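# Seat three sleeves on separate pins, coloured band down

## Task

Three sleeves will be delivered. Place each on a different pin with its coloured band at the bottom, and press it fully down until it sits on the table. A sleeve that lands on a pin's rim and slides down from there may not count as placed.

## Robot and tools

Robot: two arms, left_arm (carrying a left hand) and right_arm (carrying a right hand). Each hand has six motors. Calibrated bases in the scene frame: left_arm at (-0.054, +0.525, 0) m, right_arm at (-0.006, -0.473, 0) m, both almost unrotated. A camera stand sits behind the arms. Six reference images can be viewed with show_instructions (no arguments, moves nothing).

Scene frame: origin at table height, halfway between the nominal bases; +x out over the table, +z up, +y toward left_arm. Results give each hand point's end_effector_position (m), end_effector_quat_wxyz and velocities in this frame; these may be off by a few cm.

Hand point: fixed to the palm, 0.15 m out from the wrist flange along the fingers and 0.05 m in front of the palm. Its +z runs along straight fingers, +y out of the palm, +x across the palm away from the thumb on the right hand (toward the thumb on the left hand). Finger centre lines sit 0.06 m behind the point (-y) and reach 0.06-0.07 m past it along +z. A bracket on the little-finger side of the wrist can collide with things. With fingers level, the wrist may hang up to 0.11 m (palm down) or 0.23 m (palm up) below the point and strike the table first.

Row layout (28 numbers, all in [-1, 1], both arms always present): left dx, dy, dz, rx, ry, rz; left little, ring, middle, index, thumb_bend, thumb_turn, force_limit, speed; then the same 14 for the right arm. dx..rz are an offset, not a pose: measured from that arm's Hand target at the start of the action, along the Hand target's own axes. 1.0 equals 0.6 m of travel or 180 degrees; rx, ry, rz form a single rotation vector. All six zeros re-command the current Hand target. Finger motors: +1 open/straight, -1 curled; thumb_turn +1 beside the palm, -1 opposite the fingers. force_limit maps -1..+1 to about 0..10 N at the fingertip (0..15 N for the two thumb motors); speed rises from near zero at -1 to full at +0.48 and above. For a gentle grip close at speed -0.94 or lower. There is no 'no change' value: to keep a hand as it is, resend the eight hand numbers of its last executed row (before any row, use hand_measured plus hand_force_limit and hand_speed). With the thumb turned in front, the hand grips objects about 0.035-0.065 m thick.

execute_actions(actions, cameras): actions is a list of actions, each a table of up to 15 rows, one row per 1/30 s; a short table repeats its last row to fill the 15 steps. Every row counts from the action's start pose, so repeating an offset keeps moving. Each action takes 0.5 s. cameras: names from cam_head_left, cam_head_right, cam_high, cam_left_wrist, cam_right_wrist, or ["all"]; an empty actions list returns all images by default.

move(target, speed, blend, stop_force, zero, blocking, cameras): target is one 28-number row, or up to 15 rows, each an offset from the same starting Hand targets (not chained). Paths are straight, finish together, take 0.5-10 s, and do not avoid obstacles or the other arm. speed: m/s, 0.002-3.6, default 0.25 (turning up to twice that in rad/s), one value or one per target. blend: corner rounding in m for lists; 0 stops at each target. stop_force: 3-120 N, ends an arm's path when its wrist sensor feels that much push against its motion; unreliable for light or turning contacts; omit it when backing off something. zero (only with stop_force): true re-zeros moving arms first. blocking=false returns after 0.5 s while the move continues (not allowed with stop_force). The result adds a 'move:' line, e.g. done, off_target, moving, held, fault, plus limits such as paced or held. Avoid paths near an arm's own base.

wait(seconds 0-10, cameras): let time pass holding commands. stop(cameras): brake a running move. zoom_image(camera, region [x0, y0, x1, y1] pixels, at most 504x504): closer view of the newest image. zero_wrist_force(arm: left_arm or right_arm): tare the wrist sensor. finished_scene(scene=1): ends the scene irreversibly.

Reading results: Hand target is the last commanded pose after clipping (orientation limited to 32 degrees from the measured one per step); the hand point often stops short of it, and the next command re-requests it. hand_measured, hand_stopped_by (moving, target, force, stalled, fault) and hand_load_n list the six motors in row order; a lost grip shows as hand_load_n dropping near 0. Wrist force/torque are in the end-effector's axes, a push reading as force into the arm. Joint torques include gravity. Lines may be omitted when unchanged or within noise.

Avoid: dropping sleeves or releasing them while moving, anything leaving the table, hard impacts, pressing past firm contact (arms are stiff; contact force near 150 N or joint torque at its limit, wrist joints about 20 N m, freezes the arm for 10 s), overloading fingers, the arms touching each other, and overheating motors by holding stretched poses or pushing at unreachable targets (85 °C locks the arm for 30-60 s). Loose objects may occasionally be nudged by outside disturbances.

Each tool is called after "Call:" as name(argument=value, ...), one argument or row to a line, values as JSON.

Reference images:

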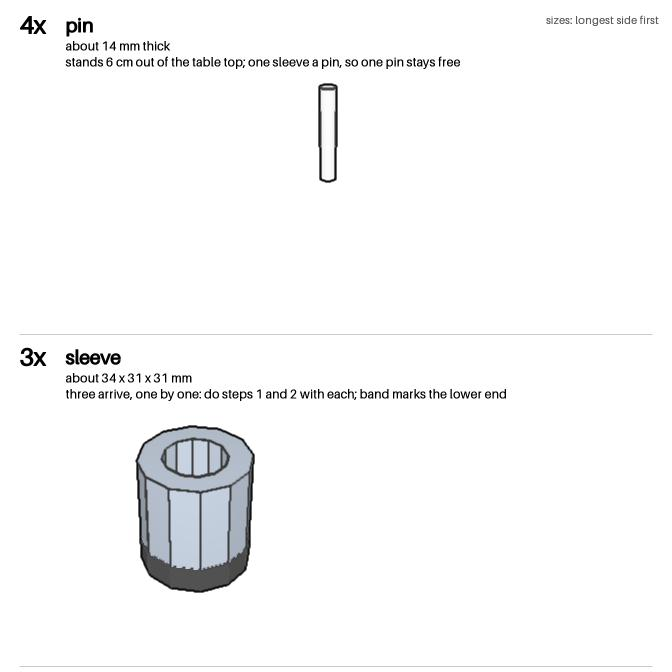

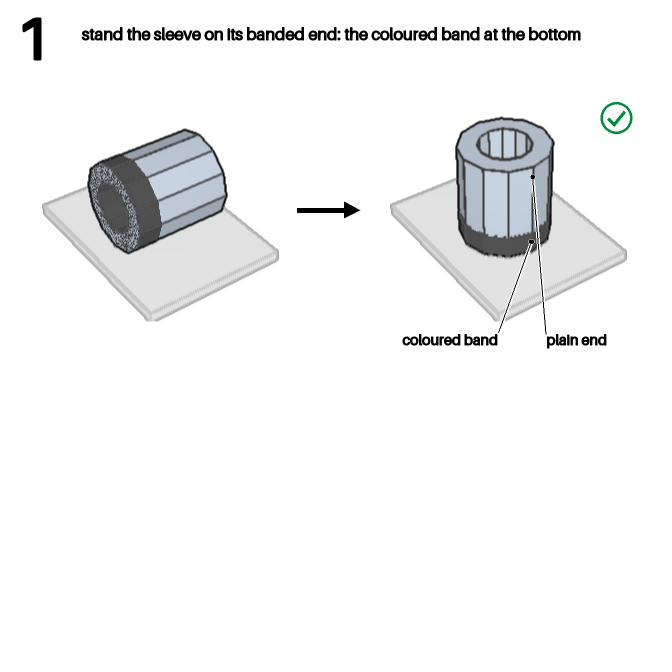

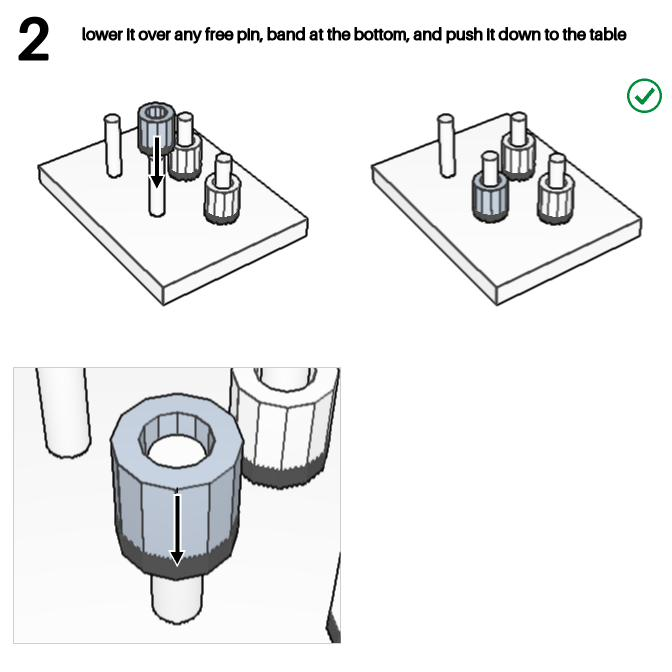

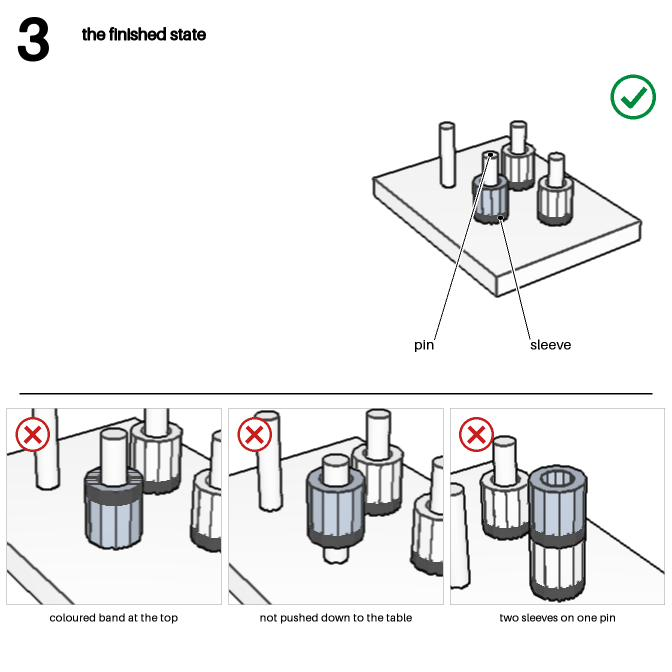

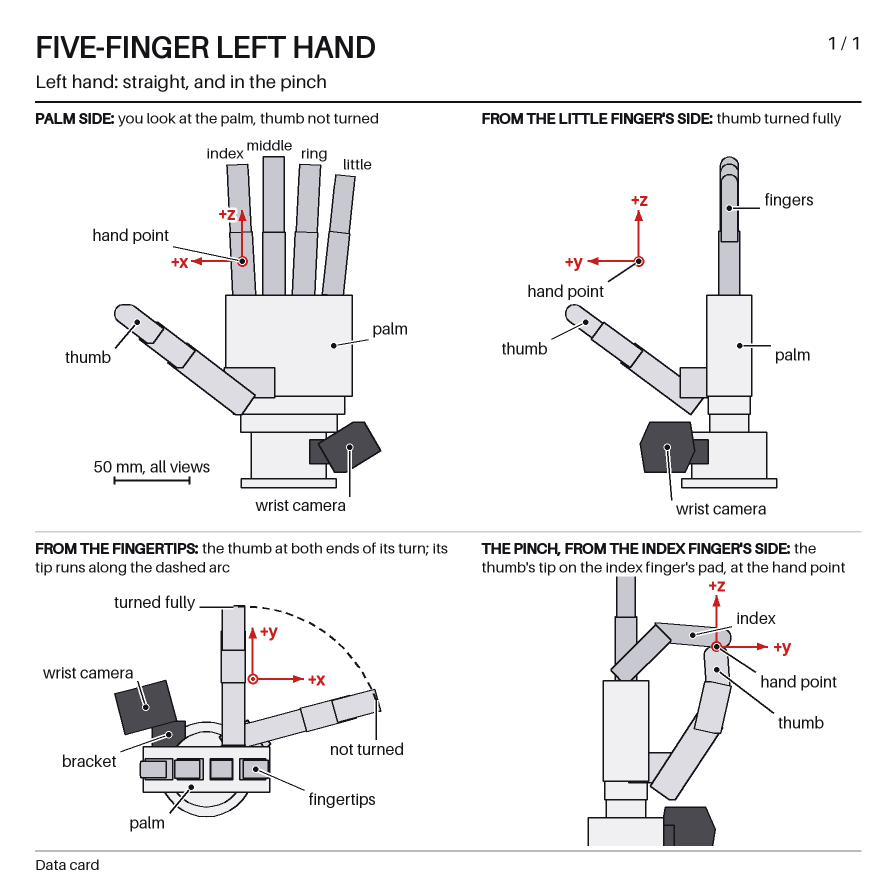

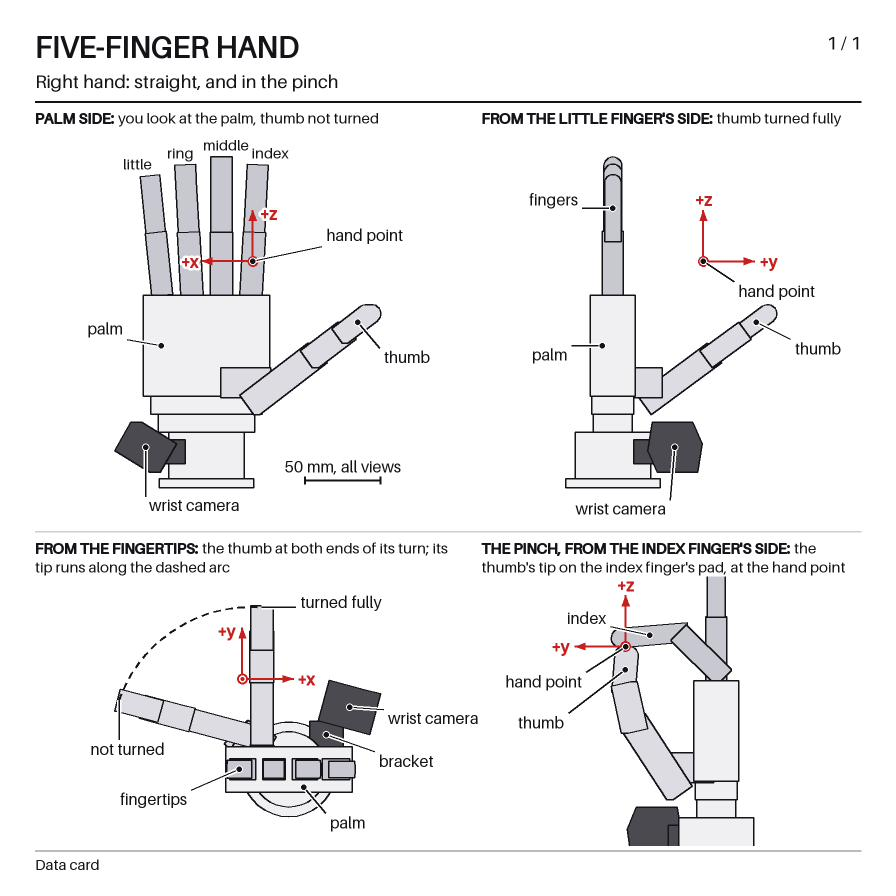

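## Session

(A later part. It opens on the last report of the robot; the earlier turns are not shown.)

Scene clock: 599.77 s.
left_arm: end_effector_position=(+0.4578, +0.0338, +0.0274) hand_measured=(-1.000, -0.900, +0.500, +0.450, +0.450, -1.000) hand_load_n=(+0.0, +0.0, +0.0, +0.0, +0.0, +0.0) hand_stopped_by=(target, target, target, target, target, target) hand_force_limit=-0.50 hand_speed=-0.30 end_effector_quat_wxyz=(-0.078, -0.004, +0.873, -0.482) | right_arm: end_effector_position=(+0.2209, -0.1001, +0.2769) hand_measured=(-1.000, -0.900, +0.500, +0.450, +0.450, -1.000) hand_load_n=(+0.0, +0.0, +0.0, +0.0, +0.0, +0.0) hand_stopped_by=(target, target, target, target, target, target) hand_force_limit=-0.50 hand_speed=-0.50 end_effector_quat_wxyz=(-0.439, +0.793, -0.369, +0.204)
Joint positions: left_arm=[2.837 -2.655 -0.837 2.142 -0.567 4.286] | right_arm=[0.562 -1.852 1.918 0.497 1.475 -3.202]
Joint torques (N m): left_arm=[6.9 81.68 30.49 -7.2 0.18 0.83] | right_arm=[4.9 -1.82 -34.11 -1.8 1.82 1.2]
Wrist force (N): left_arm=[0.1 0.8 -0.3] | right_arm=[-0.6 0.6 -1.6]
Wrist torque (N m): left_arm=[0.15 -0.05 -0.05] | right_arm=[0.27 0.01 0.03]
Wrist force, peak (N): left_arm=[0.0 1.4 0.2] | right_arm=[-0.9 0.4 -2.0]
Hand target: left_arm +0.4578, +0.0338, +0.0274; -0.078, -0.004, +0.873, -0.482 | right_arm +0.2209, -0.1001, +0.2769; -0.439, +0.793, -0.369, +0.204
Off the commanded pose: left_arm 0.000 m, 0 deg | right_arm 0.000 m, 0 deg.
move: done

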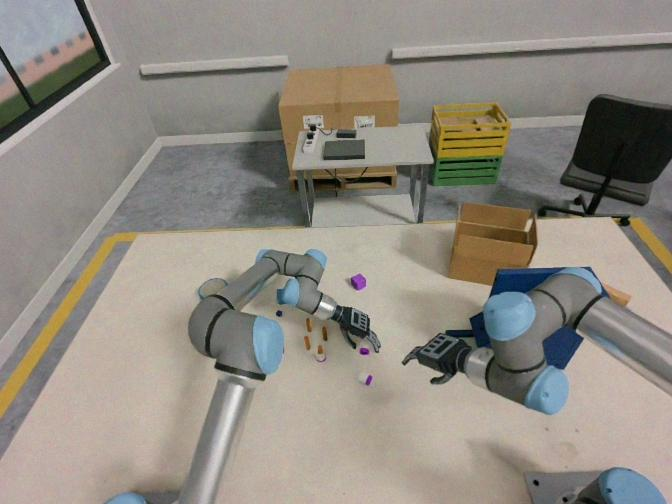

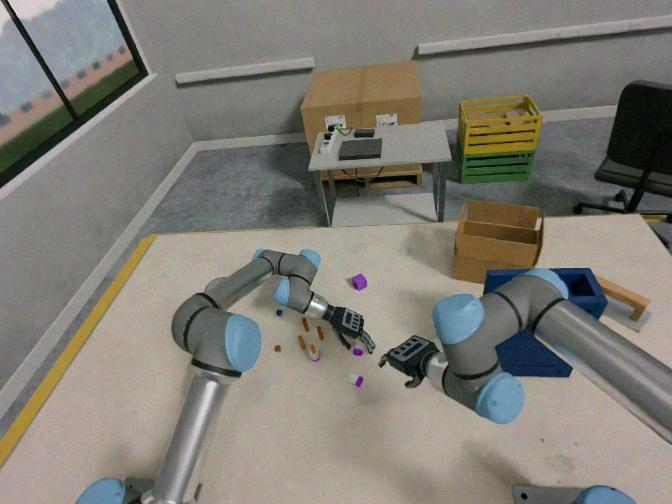

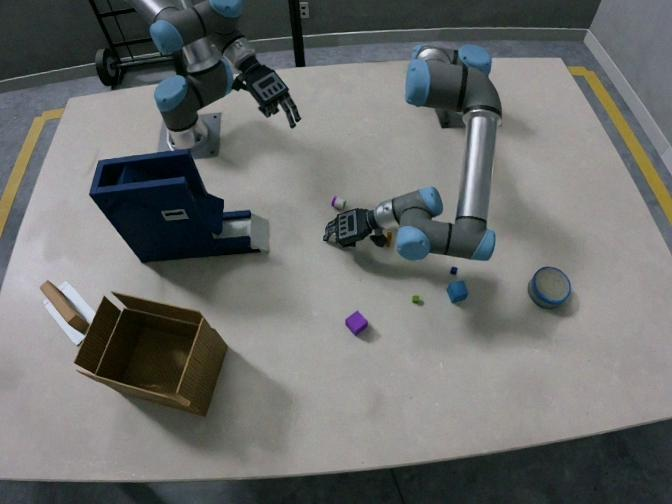

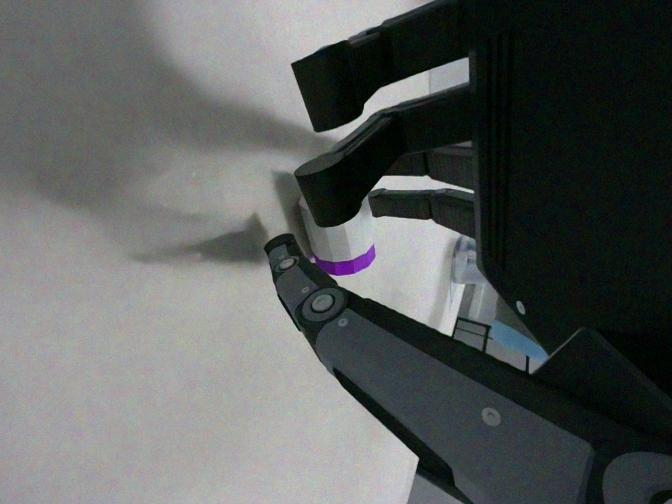

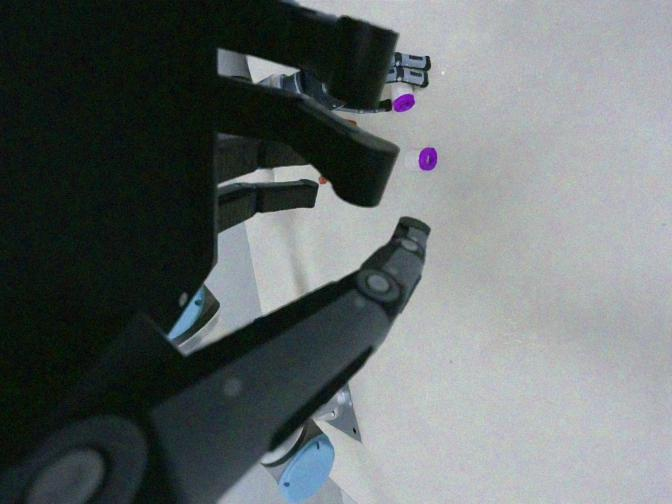

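Call:
move(
  target=[0.0075,0.0008,0.0005,0,0,0,-1,-0.9,0.5,0.45,0.45,-1,-0.5,-0.3,0,0,0,0,0,0,-1,-0.9,0.5,0.45,0.45,-1,-0.5,-0.5],
  speed=0.03,
)

Call:
move(
  target=[0,0,0,0,0,0,-1,-0.9,-0.1,-0.1,0.0,-1,-0.6,-0.93,0,0,0,0,0,0,-1,-0.9,0.5,0.45,0.45,-1,-0.5,-0.5],
  speed=0.03,
  cameras=["cam_left_wrist","cam_head_left","cam_right_wrist"],
)

Call:
zoom_image(
  camera="cam_left_wrist",
  region=[142, 40, 462, 280],
)

Call:
zoom_image(
  camera="cam_head_left",
  region=[280, 300, 400, 390],
)

Scene clock: 604.93 s.
left_arm: end_effector_position=(+0.4532, +0.0341, +0.0275) hand_measured=(-1.000, -0.900, +0.500, +0.450, +0.450, -1.000) hand_load_n=(+0.0, +0.0, +0.0, +0.0, +0.0, +0.0) hand_stopped_by=(target, target, target, target, target, target) hand_force_limit=-0.50 hand_speed=-0.30 end_effector_quat_wxyz=(-0.078, -0.004, +0.873, -0.482) | right_arm: end_effector_position=(+0.2209, -0.1001, +0.2769) hand_measured=(-1.000, -0.900, +0.500, +0.450, +0.450, -1.000) hand_load_n=(+0.0, +0.0, +0.0, +0.0, +0.0, +0.0) hand_stopped_by=(target, target, target, target, target, target) hand_force_limit=-0.50 hand_speed=-0.50 end_effector_quat_wxyz=(-0.439, +0.793, -0.369, +0.204)
Joint positions: left_arm=[2.836 -2.642 -0.862 2.157 -0.568 4.283] | right_arm=[0.562 -1.852 1.918 0.497 1.475 -3.202]
Joint torques (N m): left_arm=[-10.49 65.99 30.63 -3.23 -1.18 -1.25] | right_arm=[4.77 -2.26 -34.49 -1.83 1.82 1.17]
Wrist force (N): left_arm=[-0.1 1.0 -0.2] | right_arm=[-0.8 0.5 -1.6]
Wrist torque (N m): left_arm=[0.17 -0.02 -0.07] | right_arm=[0.26 0.03 0.02]
Wrist force, peak (N): left_arm=[0.1 1.2 -0.3] | right_arm=[-0.8 0.4 -2.0]
Hand target: left_arm +0.4533, +0.0341, +0.0275; -0.078, -0.004, +0.873, -0.482 | right_arm +0.2209, -0.1001, +0.2769; -0.439, +0.793, -0.369, +0.204
Off the commanded pose: left_arm 0.000 m, 0 deg | right_arm 0.000 m, 0 deg.
move: done

Scene clock: 606.93 s.
left_arm: end_effector_position=(+0.4533, +0.0341, +0.0275) hand_measured=(-1.000, -0.900, +0.318, +0.110, +0.272, -1.000) hand_load_n=(+0.0, +0.0, +2.0, +4.0, +3.0, -0.5) hand_stopped_by=(target, target, force, force, force, target) hand_force_limit=-0.60 hand_speed=-0.93 end_effector_quat_wxyz=(-0.078, -0.004, +0.873, -0.482) | right_arm: end_effector_position=(+0.2209, -0.1001, +0.2769) hand_measured=(-1.000, -0.900, +0.500, +0.450, +0.450, -1.000) hand_load_n=(+0.0, +0.0, +0.0, +0.0, +0.0, +0.5) hand_stopped_by=(target, target, target, target, target, target) hand_force_limit=-0.50 hand_speed=-0.50 end_effector_quat_wxyz=(-0.439, +0.793, -0.369, +0.204)
Joint positions: left_arm=[2.836 -2.642 -0.862 2.157 -0.568 4.283] | right_arm=[0.562 -1.852 1.918 0.497 1.475 -3.202]
Joint torques (N m): left_arm=[0.29 67.42 26.16 -6.42 -0.93 0.71] | right_arm=[4.86 -2.53 -34.43 -1.91 1.68 1.29]
Wrist force (N): left_arm=[0.0 -1.7 -0.6] | right_arm=[-0.4 0.2 -1.8]
Wrist torque (N m): left_arm=[0.18 0.00 0.00] | right_arm=[0.23 -0.01 0.03]
Wrist force, peak (N): left_arm=[0.3 -2.0 -0.5] | right_arm=[-1.0 0.3 -2.0]
Hand target: left_arm +0.4533, +0.0341, +0.0275; -0.078, -0.004, +0.873, -0.482 | right_arm +0.2209, -0.1001, +0.2769; -0.439, +0.793, -0.369, +0.204
Off the commanded pose: left_arm 0.000 m, 0 deg | right_arm 0.000 m, 0 deg.
move: done
Images, in order (width x height): cam_head_left 672x504, cam_left_wrist 672x504, cam_right_wrist 672x504.

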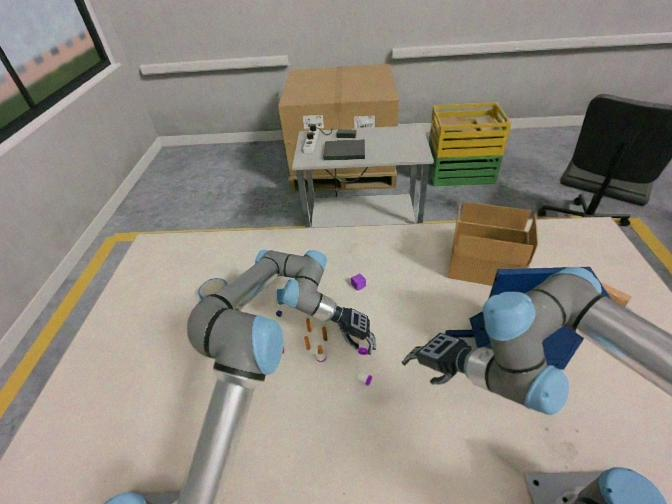

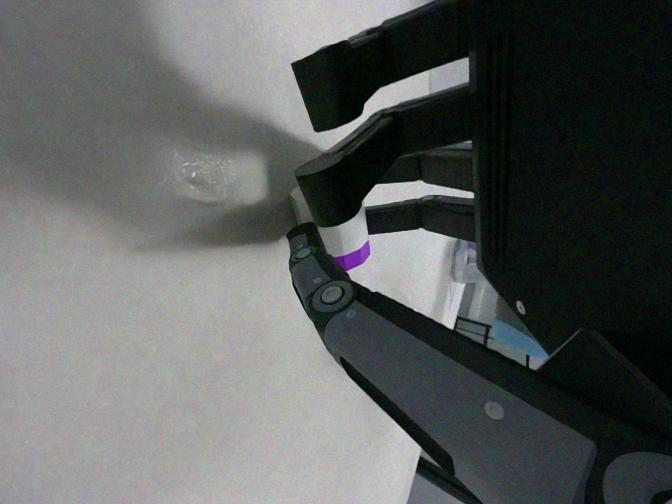

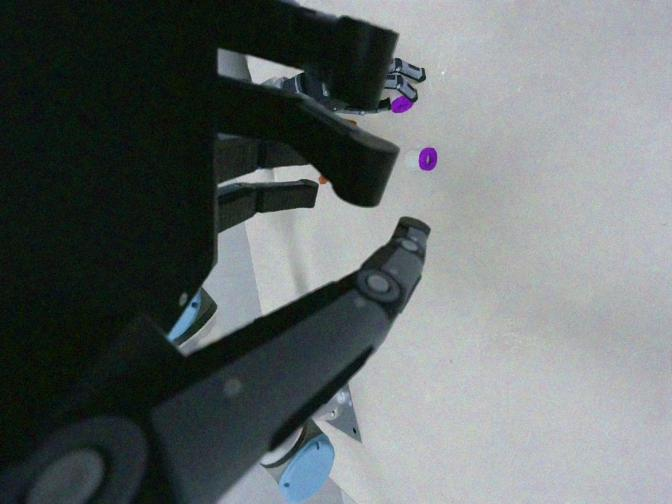

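Scaled by 1.575 from the camera's 672x504 image, which has a finer 960x720 frame.

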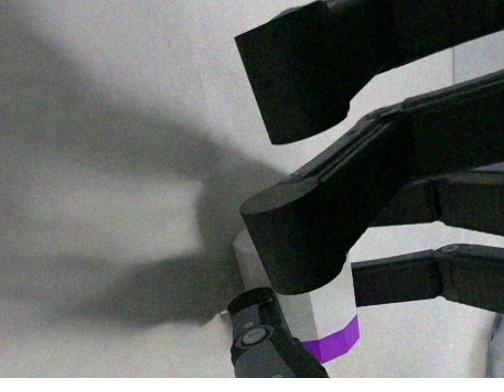

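Scaled by 4.200 from the camera's 672x504 image, which has a finer 960x720 frame.

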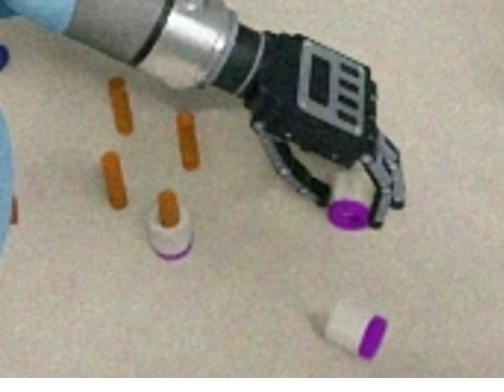

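Call:
move(
  target=[
    [0,0,0,0,0,0,-1,-0.9,0.5,0.3,0.4,-1,-0.6,-0.7,0,0,0,0,0,0,-1,-0.9,0.5,0.45,0.45,-1,-0.5,-0.5],
    [0.0012,-0.0077,-0.0048,0,0,0,-1,-0.9,0.5,0.3,0.4,-1,-0.6,-0.7,0,0,0,0,0,0,-1,-0.9,0.5,0.45,0.45,-1,-0.5,-0.5],
  ],
  speed=0.03,
)

Call:
move(
  target=[0,0,0,0,0,0,-1,-0.9,-0.1,-0.1,0.0,-1,-0.6,-0.93,0,0,0,0,0,0,-1,-0.9,0.5,0.45,0.45,-1,-0.5,-0.5],
  speed=0.03,
  cameras=["cam_left_wrist","cam_head_left"],
)

Call:
zoom_image(
  camera="cam_left_wrist",
  region=[142, 40, 462, 280],
)

Call:
zoom_image(
  camera="cam_head_left",
  region=[330, 310, 410, 370],
)

Scene clock: 611.90 s.
left_arm: end_effector_position=(+0.4533, +0.0341, +0.0331) hand_measured=(-1.000, -0.900, +0.500, +0.300, +0.400, -1.000) hand_load_n=(+0.0, +0.0, +0.0, +0.0, -0.5, -0.5) hand_stopped_by=(target, target, target, target, target, target) hand_force_limit=-0.60 hand_speed=-0.70 end_effector_quat_wxyz=(-0.078, -0.004, +0.873, -0.482) | right_arm: end_effector_position=(+0.2209, -0.1001, +0.2769) hand_measured=(-1.000, -0.900, +0.500, +0.450, +0.450, -1.000) hand_load_n=(+0.0, +0.0, +0.0, +0.0, +0.0, +0.0) hand_stopped_by=(target, target, target, target, target, target) hand_force_limit=-0.50 hand_speed=-0.50 end_effector_quat_wxyz=(-0.439, +0.793, -0.369, +0.204)
Joint positions: left_arm=[2.836 -2.636 -0.858 2.148 -0.568 4.283] | right_arm=[0.562 -1.852 1.918 0.497 1.475 -3.202]
Joint torques (N m): left_arm=[9.58 71.49 26.97 -5.34 -0.18 0.71] | right_arm=[5.04 -2.77 -34.23 -1.88 1.79 1.09]
Wrist force (N): left_arm=[0.0 0.8 -0.3] | right_arm=[-0.6 0.5 -1.7]
Wrist torque (N m): left_arm=[0.13 -0.03 -0.07] | right_arm=[0.26 0.01 0.03]
Wrist force, peak (N): left_arm=[0.2 -2.0 -0.5] | right_arm=[-1.0 0.4 -1.9]
Hand target: left_arm +0.4533, +0.0341, +0.0330; -0.078, -0.004, +0.873, -0.482 | right_arm +0.2209, -0.1001, +0.2769; -0.439, +0.793, -0.369, +0.204
Off the commanded pose: left_arm 0.000 m, 0 deg | right_arm 0.000 m, 0 deg.
move: done

Scene clock: 614.07 s.
left_arm: end_effector_position=(+0.4533, +0.0341, +0.0330) hand_measured=(-1.000, -0.900, +0.128, +0.084, +0.288, -1.000) hand_load_n=(+0.0, +0.0, +3.0, +2.5, +4.0, +1.0) hand_stopped_by=(target, target, force, force, force, target) hand_force_limit=-0.60 hand_speed=-0.93 end_effector_quat_wxyz=(-0.078, -0.004, +0.873, -0.482) | right_arm: end_effector_position=(+0.2209, -0.1001, +0.2769) hand_measured=(-1.000, -0.900, +0.500, +0.450, +0.450, -1.000) hand_load_n=(+0.0, +0.0, +0.0, +0.0, +0.0, +0.5) hand_stopped_by=(target, target, target, target, target, target) hand_force_limit=-0.50 hand_speed=-0.50 end_effector_quat_wxyz=(-0.439, +0.793, -0.369, +0.204)
Joint positions: left_arm=[2.836 -2.636 -0.858 2.148 -0.568 4.283] | right_arm=[0.562 -1.852 1.918 0.497 1.475 -3.202]
Joint torques (N m): left_arm=[10.21 66.84 11.81 -0.17 0.55 0.47] | right_arm=[4.28 -2.1 -33.9 -1.87 1.8 1.13]
Wrist force (N): left_arm=[-0.2 -0.1 -0.7] | right_arm=[-0.7 0.5 -1.6]
Wrist torque (N m): left_arm=[0.11 0.01 -0.08] | right_arm=[0.25 0.02 0.02]
Wrist force, peak (N): left_arm=[0.1 -0.4 -1.1] | right_arm=[-0.9 0.5 -1.8]
Hand target: left_arm +0.4533, +0.0341, +0.0330; -0.078, -0.004, +0.873, -0.482 | right_arm +0.2209, -0.1001, +0.2769; -0.439, +0.793, -0.369, +0.204
Off the commanded pose: left_arm 0.000 m, 0 deg | right_arm 0.000 m, 0 deg.
move: done
Images, in order (width x height): cam_head_left 672x504, cam_left_wrist 672x504.

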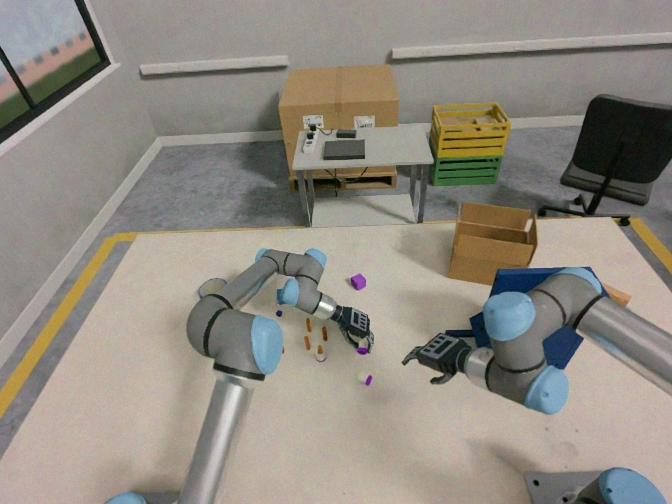

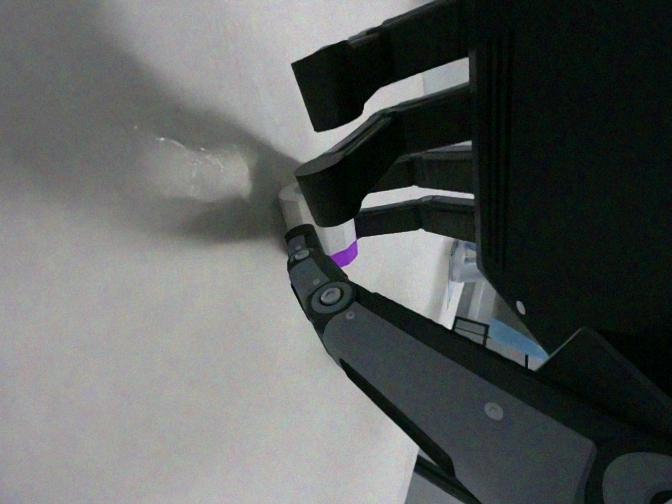

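Scaled by 1.575 from the camera's 672x504 image, which has a finer 960x720 frame.

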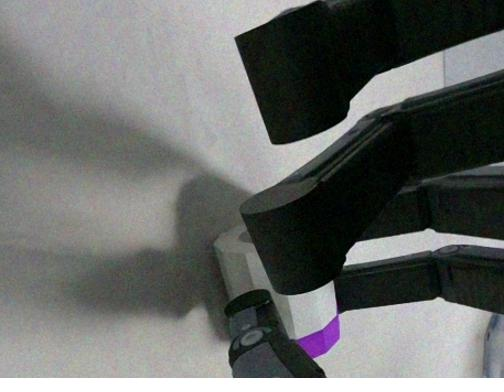

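Scaled by 6.300 from the camera's 672x504 image, which has a finer 960x720 frame.

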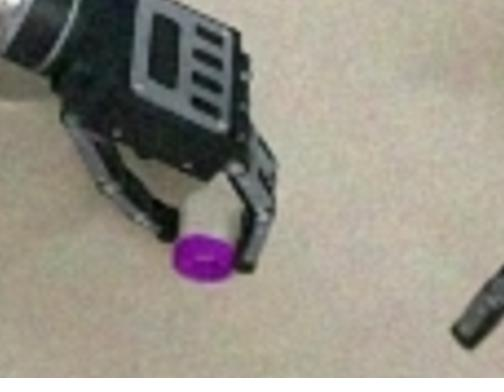

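Call:
move(
  target=[
    [0,0,0,0,0,0,-1,-0.9,-0.12,-0.12,-0.02,-1,-0.4,-0.93,0,0,0,0,0,0,-1,-0.9,0.5,0.45,0.45,-1,-0.5,-0.5],
    [0.0255,-0.1539,-0.0962,0,0,0,-1,-0.9,-0.12,-0.12,-0.02,-1,-0.4,-0.93,0,0,0,0,0,0,-1,-0.9,0.5,0.45,0.45,-1,-0.5,-0.5],
    [0.159,-0.207,-0.3885,0.0982,-0.2046,0.4488,-1,-0.9,-0.12,-0.12,-0.02,-1,-0.4,-0.93,0,0,0,0,0,0,-1,-0.9,0.5,0.45,0.45,-1,-0.5,-0.5],
  ],
  speed=[0.05,0.08,0.3],
  cameras=["all"],
)

Call:
zoom_image(
  camera="cam_left_wrist",
  region=[142, 40, 462, 280],
)

Call:
zoom_image(
  camera="cam_high",
  region=[320, 90, 480, 260],
)

Scene clock: 641.53 s.
left_arm: end_effector_position=(+0.4000, +0.1700, +0.2729) hand_measured=(-1.000, -0.900, +0.122, +0.080, +0.288, -1.000) hand_load_n=(+0.0, +0.0, +4.0, +3.5, +6.0, +1.5) hand_stopped_by=(target, target, force, force, force, target) hand_force_limit=-0.40 hand_speed=-0.93 end_effector_quat_wxyz=(+0.503, +0.400, +0.573, -0.508) | right_arm: end_effector_position=(+0.2209, -0.1001, +0.2769) hand_measured=(-1.000, -0.900, +0.500, +0.450, +0.450, -1.000) hand_load_n=(+0.5, +0.0, +0.0, +0.0, +0.0, +0.0) hand_stopped_by=(target, target, target, target, target, target) hand_force_limit=-0.50 hand_speed=-0.50 end_effector_quat_wxyz=(-0.439, +0.793, -0.369, +0.204)
Joint positions: left_arm=[3.178 -1.54 -2.081 3.8 -0.127 4.355] | right_arm=[0.562 -1.852 1.918 0.497 1.475 -3.202]
Joint torques (N m): left_arm=[11.62 19.68 33.8 -2.13 1.51 0.81] | right_arm=[5.17 -2.28 -34.09 -1.84 1.82 1.04]
Wrist force (N): left_arm=[0.5 0.6 -0.2] | right_arm=[-0.8 0.6 -1.8]
Wrist torque (N m): left_arm=[0.04 -0.06 -0.11] | right_arm=[0.27 0.04 0.02]
Wrist force, peak (N): left_arm=[0.3 -2.5 -1.6] | right_arm=[-0.8 0.7 -2.0]
Hand target: left_arm +0.4000, +0.1701, +0.2729; +0.503, +0.400, +0.573, -0.508 | right_arm +0.2209, -0.1001, +0.2769; -0.439, +0.793, -0.369, +0.204
Off the commanded pose: left_arm 0.000 m, 0 deg | right_arm 0.000 m, 0 deg.
move: done

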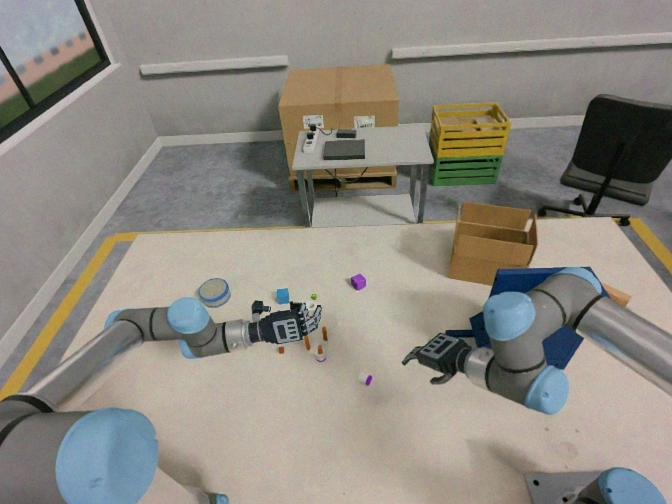

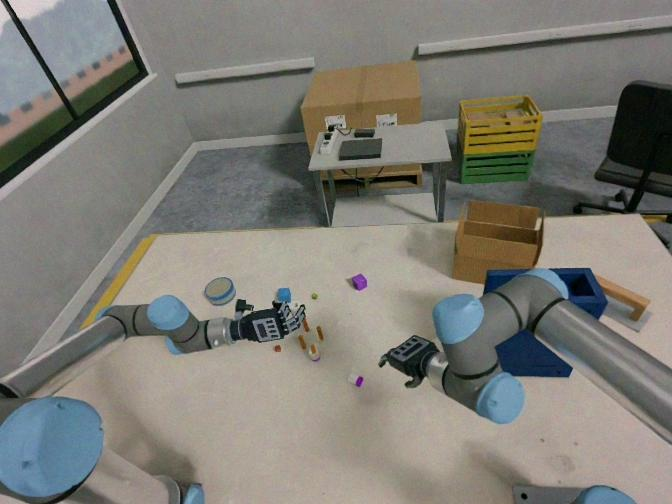

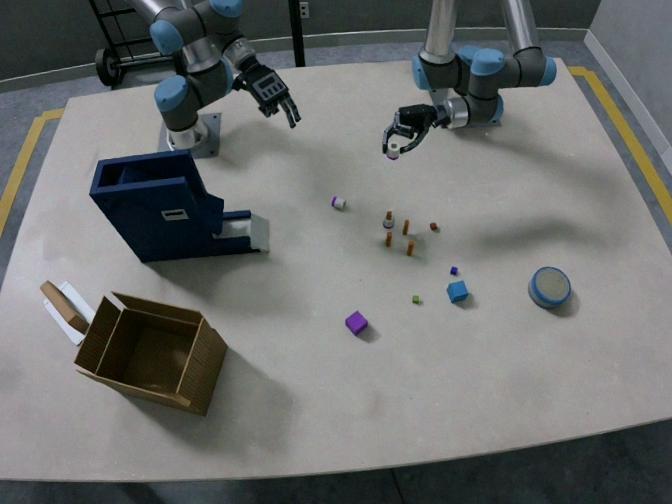

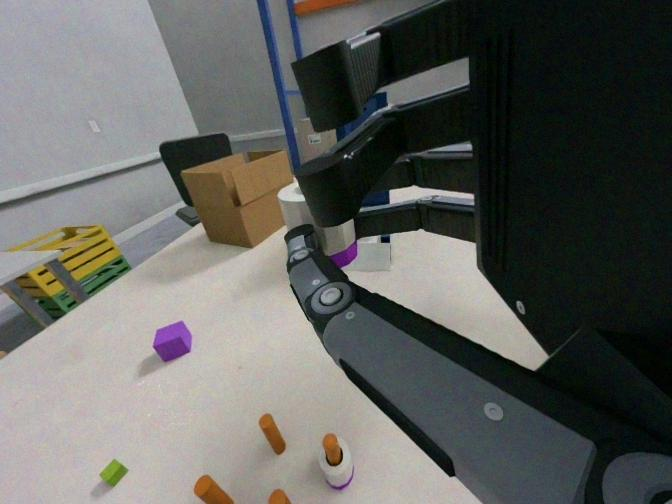

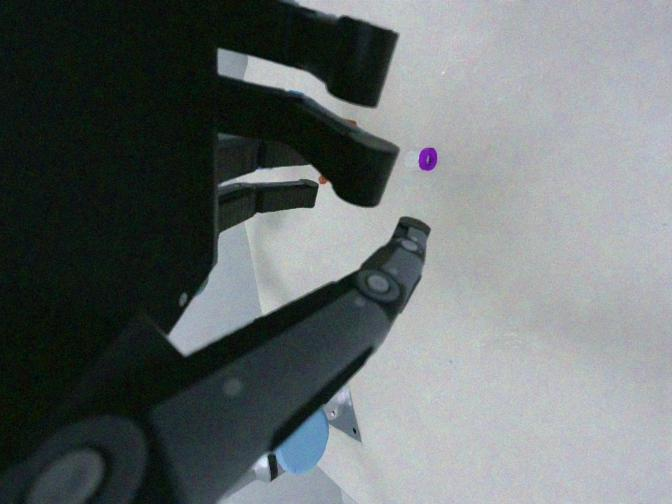

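Scaled by 1.575 from the camera's 672x504 image, which has a finer 960x720 frame.

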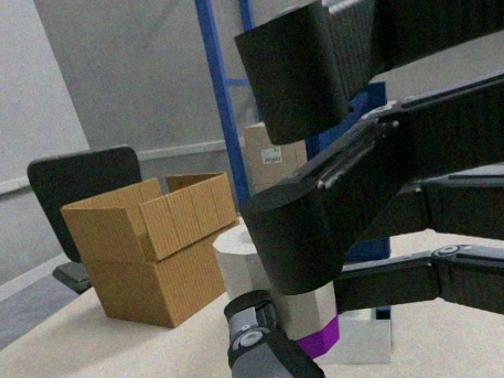

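Scaled by 2.965 from the camera's 672x504 image, which has a finer 960x720 frame.

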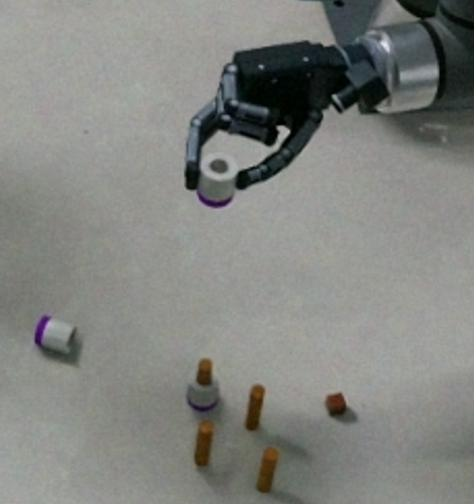

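Call:
move(
  target=[0,0,0,0,0,0,-1,-0.9,-0.12,-0.12,-0.02,-1,-0.4,-0.93,0.04,-0.061,0.4893,0.0388,-0.0726,-0.0396,-1,-1,-1,-1,1,1,-0.5,0.0],
  speed=0.25,
  cameras=["all"],
)

Scene clock: 661.67 s.
left_arm: end_effector_position=(+0.4000, +0.1701, +0.2729) hand_measured=(-1.000, -0.900, +0.122, +0.080, +0.288, -1.000) hand_load_n=(+0.0, +0.0, +4.5, +3.5, +6.0, +1.5) hand_stopped_by=(target, target, force, force, force, target) hand_force_limit=-0.40 hand_speed=-0.93 end_effector_quat_wxyz=(+0.503, +0.400, +0.573, -0.508) | right_arm: end_effector_position=(+0.4413, +0.0544, +0.1521) hand_measured=(-1.000, -1.000, -1.000, -1.000, +1.000, +1.000) hand_load_n=(+0.0, +0.0, +0.0, +0.0, +0.0, +0.0) hand_stopped_by=(target, target, target, target, target, target) hand_force_limit=-0.50 hand_speed=0.00 end_effector_quat_wxyz=(-0.512, +0.805, -0.254, +0.161)
Joint positions: left_arm=[3.178 -1.54 -2.08 3.8 -0.127 4.355] | right_arm=[0.47 -1.175 1.578 0.079 1.153 -3.351]
Joint torques (N m): left_arm=[10.67 19.67 33.2 3.03 0.86 -0.72] | right_arm=[6.53 -32.06 -29.66 -1.62 0.17 0.86]
Wrist force (N): left_arm=[0.5 0.8 -0.5] | right_arm=[-0.5 0.0 -1.2]
Wrist torque (N m): left_arm=[0.09 -0.07 -0.12] | right_arm=[0.20 -0.07 -0.03]
Wrist force, peak (N): left_arm=[0.7 0.9 -0.4] | right_arm=[-0.3 2.5 -4.5]
Hand target: left_arm +0.4000, +0.1701, +0.2729; +0.503, +0.400, +0.573, -0.508 | right_arm +0.4414, +0.0545, +0.1521; -0.512, +0.805, -0.253, +0.161
Off the commanded pose: left_arm 0.000 m, 0 deg | right_arm 0.000 m, 0 deg.
move: done

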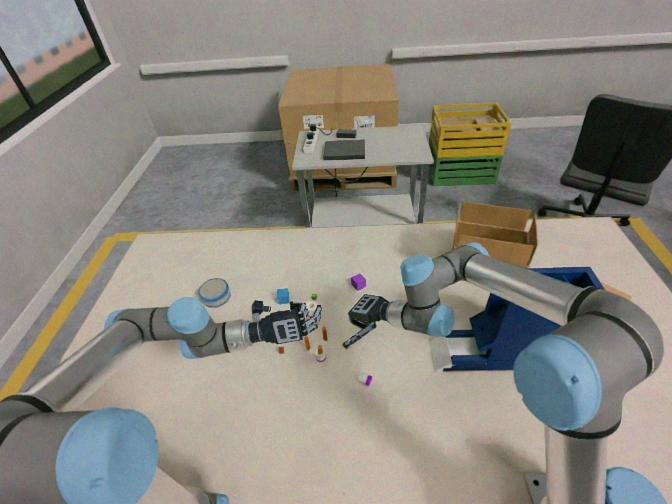

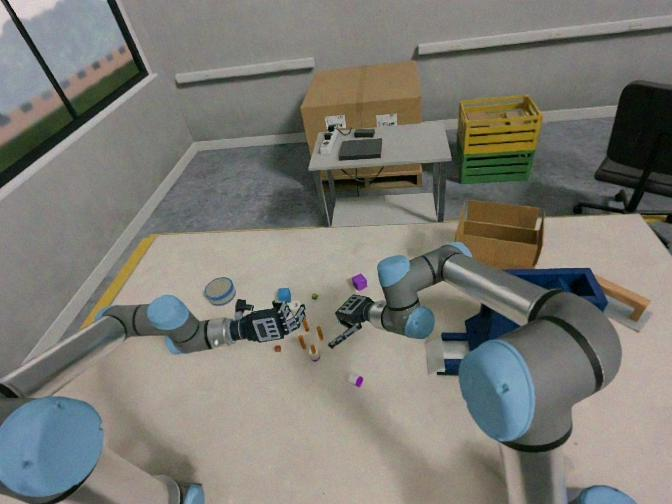

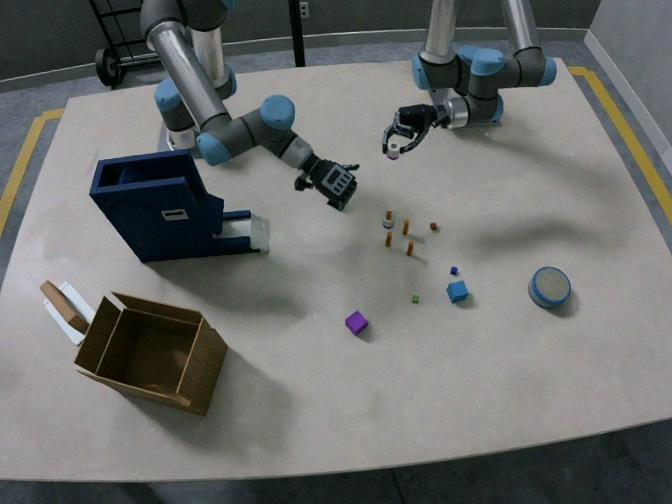

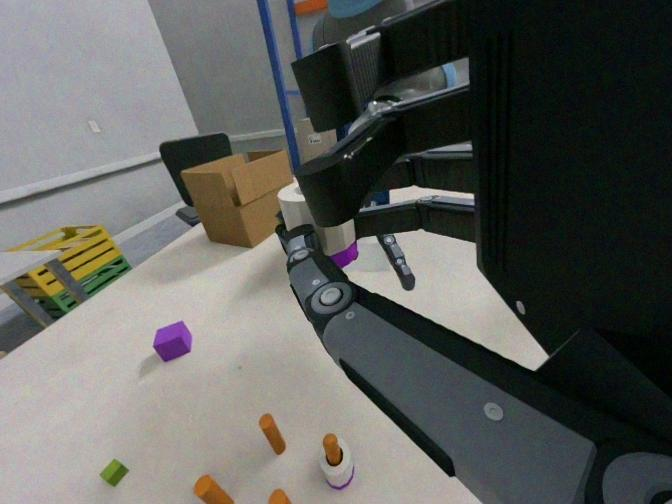

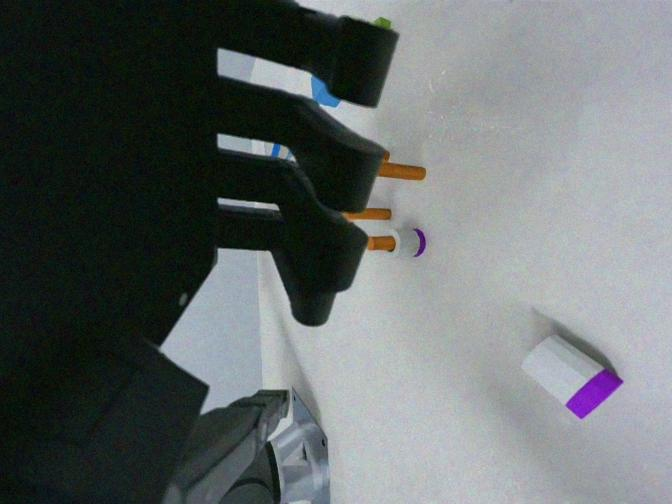

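Call:
move(
  target=[
    [-0.0078,0.0242,-0.1478,0,0,0,-1,-0.9,-0.12,-0.12,-0.02,-1,-0.4,-0.93,0,0,0,0,0,0,1,1,1,1,1,1,-0.5,0.0],
    [-0.0078,0.0242,-0.1478,0,0,0,-1,-0.9,-0.12,-0.12,-0.02,-1,-0.4,-0.93,-0.0353,-0.1272,0.056,-0.0177,0.1246,0.5993,1,1,1,1,1,1,-0.5,0.0],
  ],
  speed=[0.2,0.3],
  cameras=["all"],
)

Scene clock: 678.73 s.
left_arm: end_effector_position=(+0.3998, +0.2600, +0.2729) hand_measured=(-1.000, -0.900, +0.122, +0.080, +0.288, -1.000) hand_load_n=(+0.0, +0.0, +4.5, +3.5, +6.0, +1.5) hand_stopped_by=(target, target, force, force, force, target) hand_force_limit=-0.40 hand_speed=-0.93 end_effector_quat_wxyz=(+0.503, +0.400, +0.573, -0.508) | right_arm: end_effector_position=(+0.4600, +0.1181, +0.2069) hand_measured=(+1.000, +1.000, +1.000, +1.000, +1.000, +1.000) hand_load_n=(+0.0, +0.5, +0.0, +0.0, +0.0, +0.0) hand_stopped_by=(target, target, target, target, target, target) hand_force_limit=-0.50 hand_speed=0.00 end_effector_quat_wxyz=(+0.361, -0.242, +0.880, +0.191) end_effector_velocity=(+0.000, +0.000, +0.001) end_effector_angular_velocity=(+0.003, +0.002, -0.004)
Joint positions: left_arm=[3.437 -1.576 -2.044 3.454 0.136 4.698] | right_arm=[0.588 -1.059 1.363 0.43 1.466 -1.448]
Joint velocities: left_arm=[within noise] | right_arm=[0 -0.001 0.001 0 0.001 0.005]
Joint torques (N m): left_arm=[10.95 19.2 29.38 -4.13 -1.87 0.86] | right_arm=[-7.69 -63.02 -12.97 -1.14 1.16 1.28]
Wrist force (N): left_arm=[0.9 0.6 -0.5] | right_arm=[-2.2 3.5 -2.7]
Wrist torque (N m): left_arm=[0.07 -0.18 -0.15] | right_arm=[0.44 -0.06 -0.33]
Wrist force, peak (N): left_arm=[0.8 0.2 -1.9] | right_arm=[-2.3 4.0 -2.7]
Hand target: left_arm +0.3998, +0.2600, +0.2729; +0.503, +0.400, +0.573, -0.508 | right_arm +0.4600, +0.1181, +0.2070; +0.361, -0.242, +0.880, +0.191
Off the commanded pose: left_arm 0.000 m, 0 deg | right_arm 0.000 m, 0 deg.
move: done

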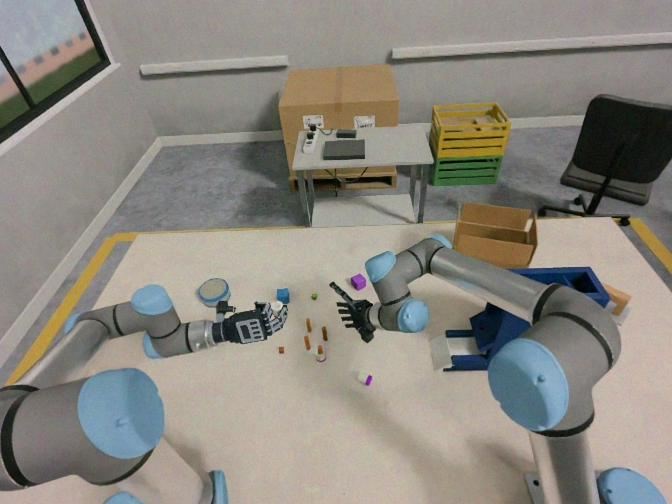

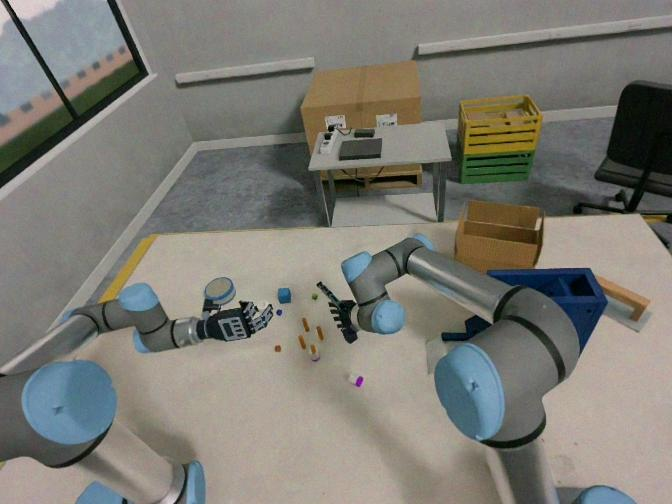

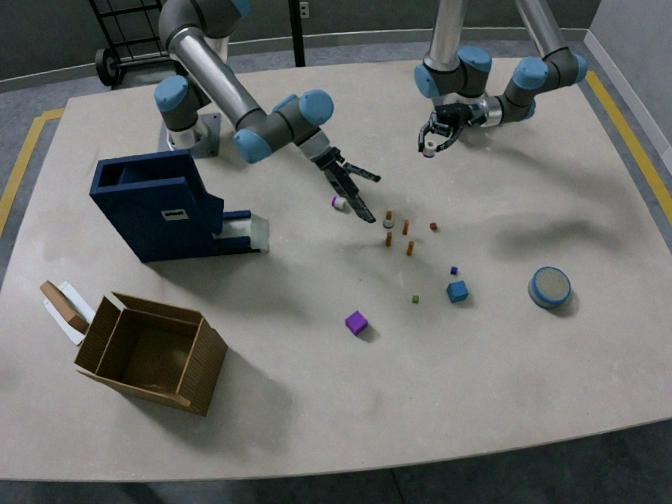

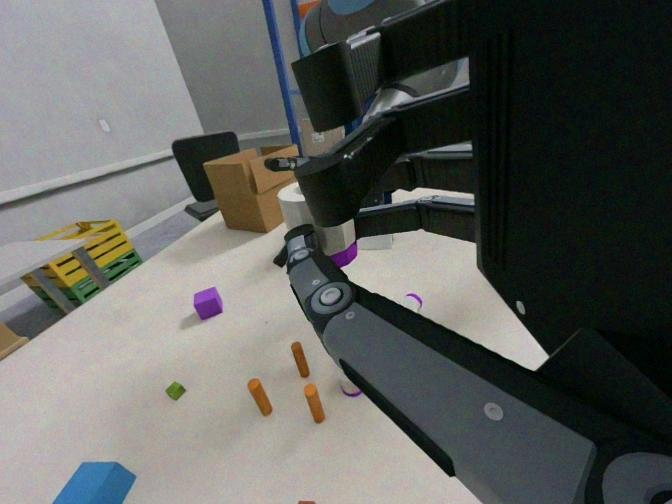

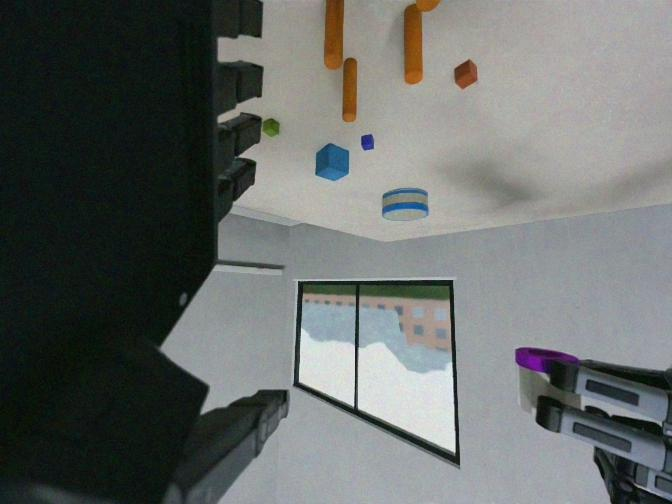

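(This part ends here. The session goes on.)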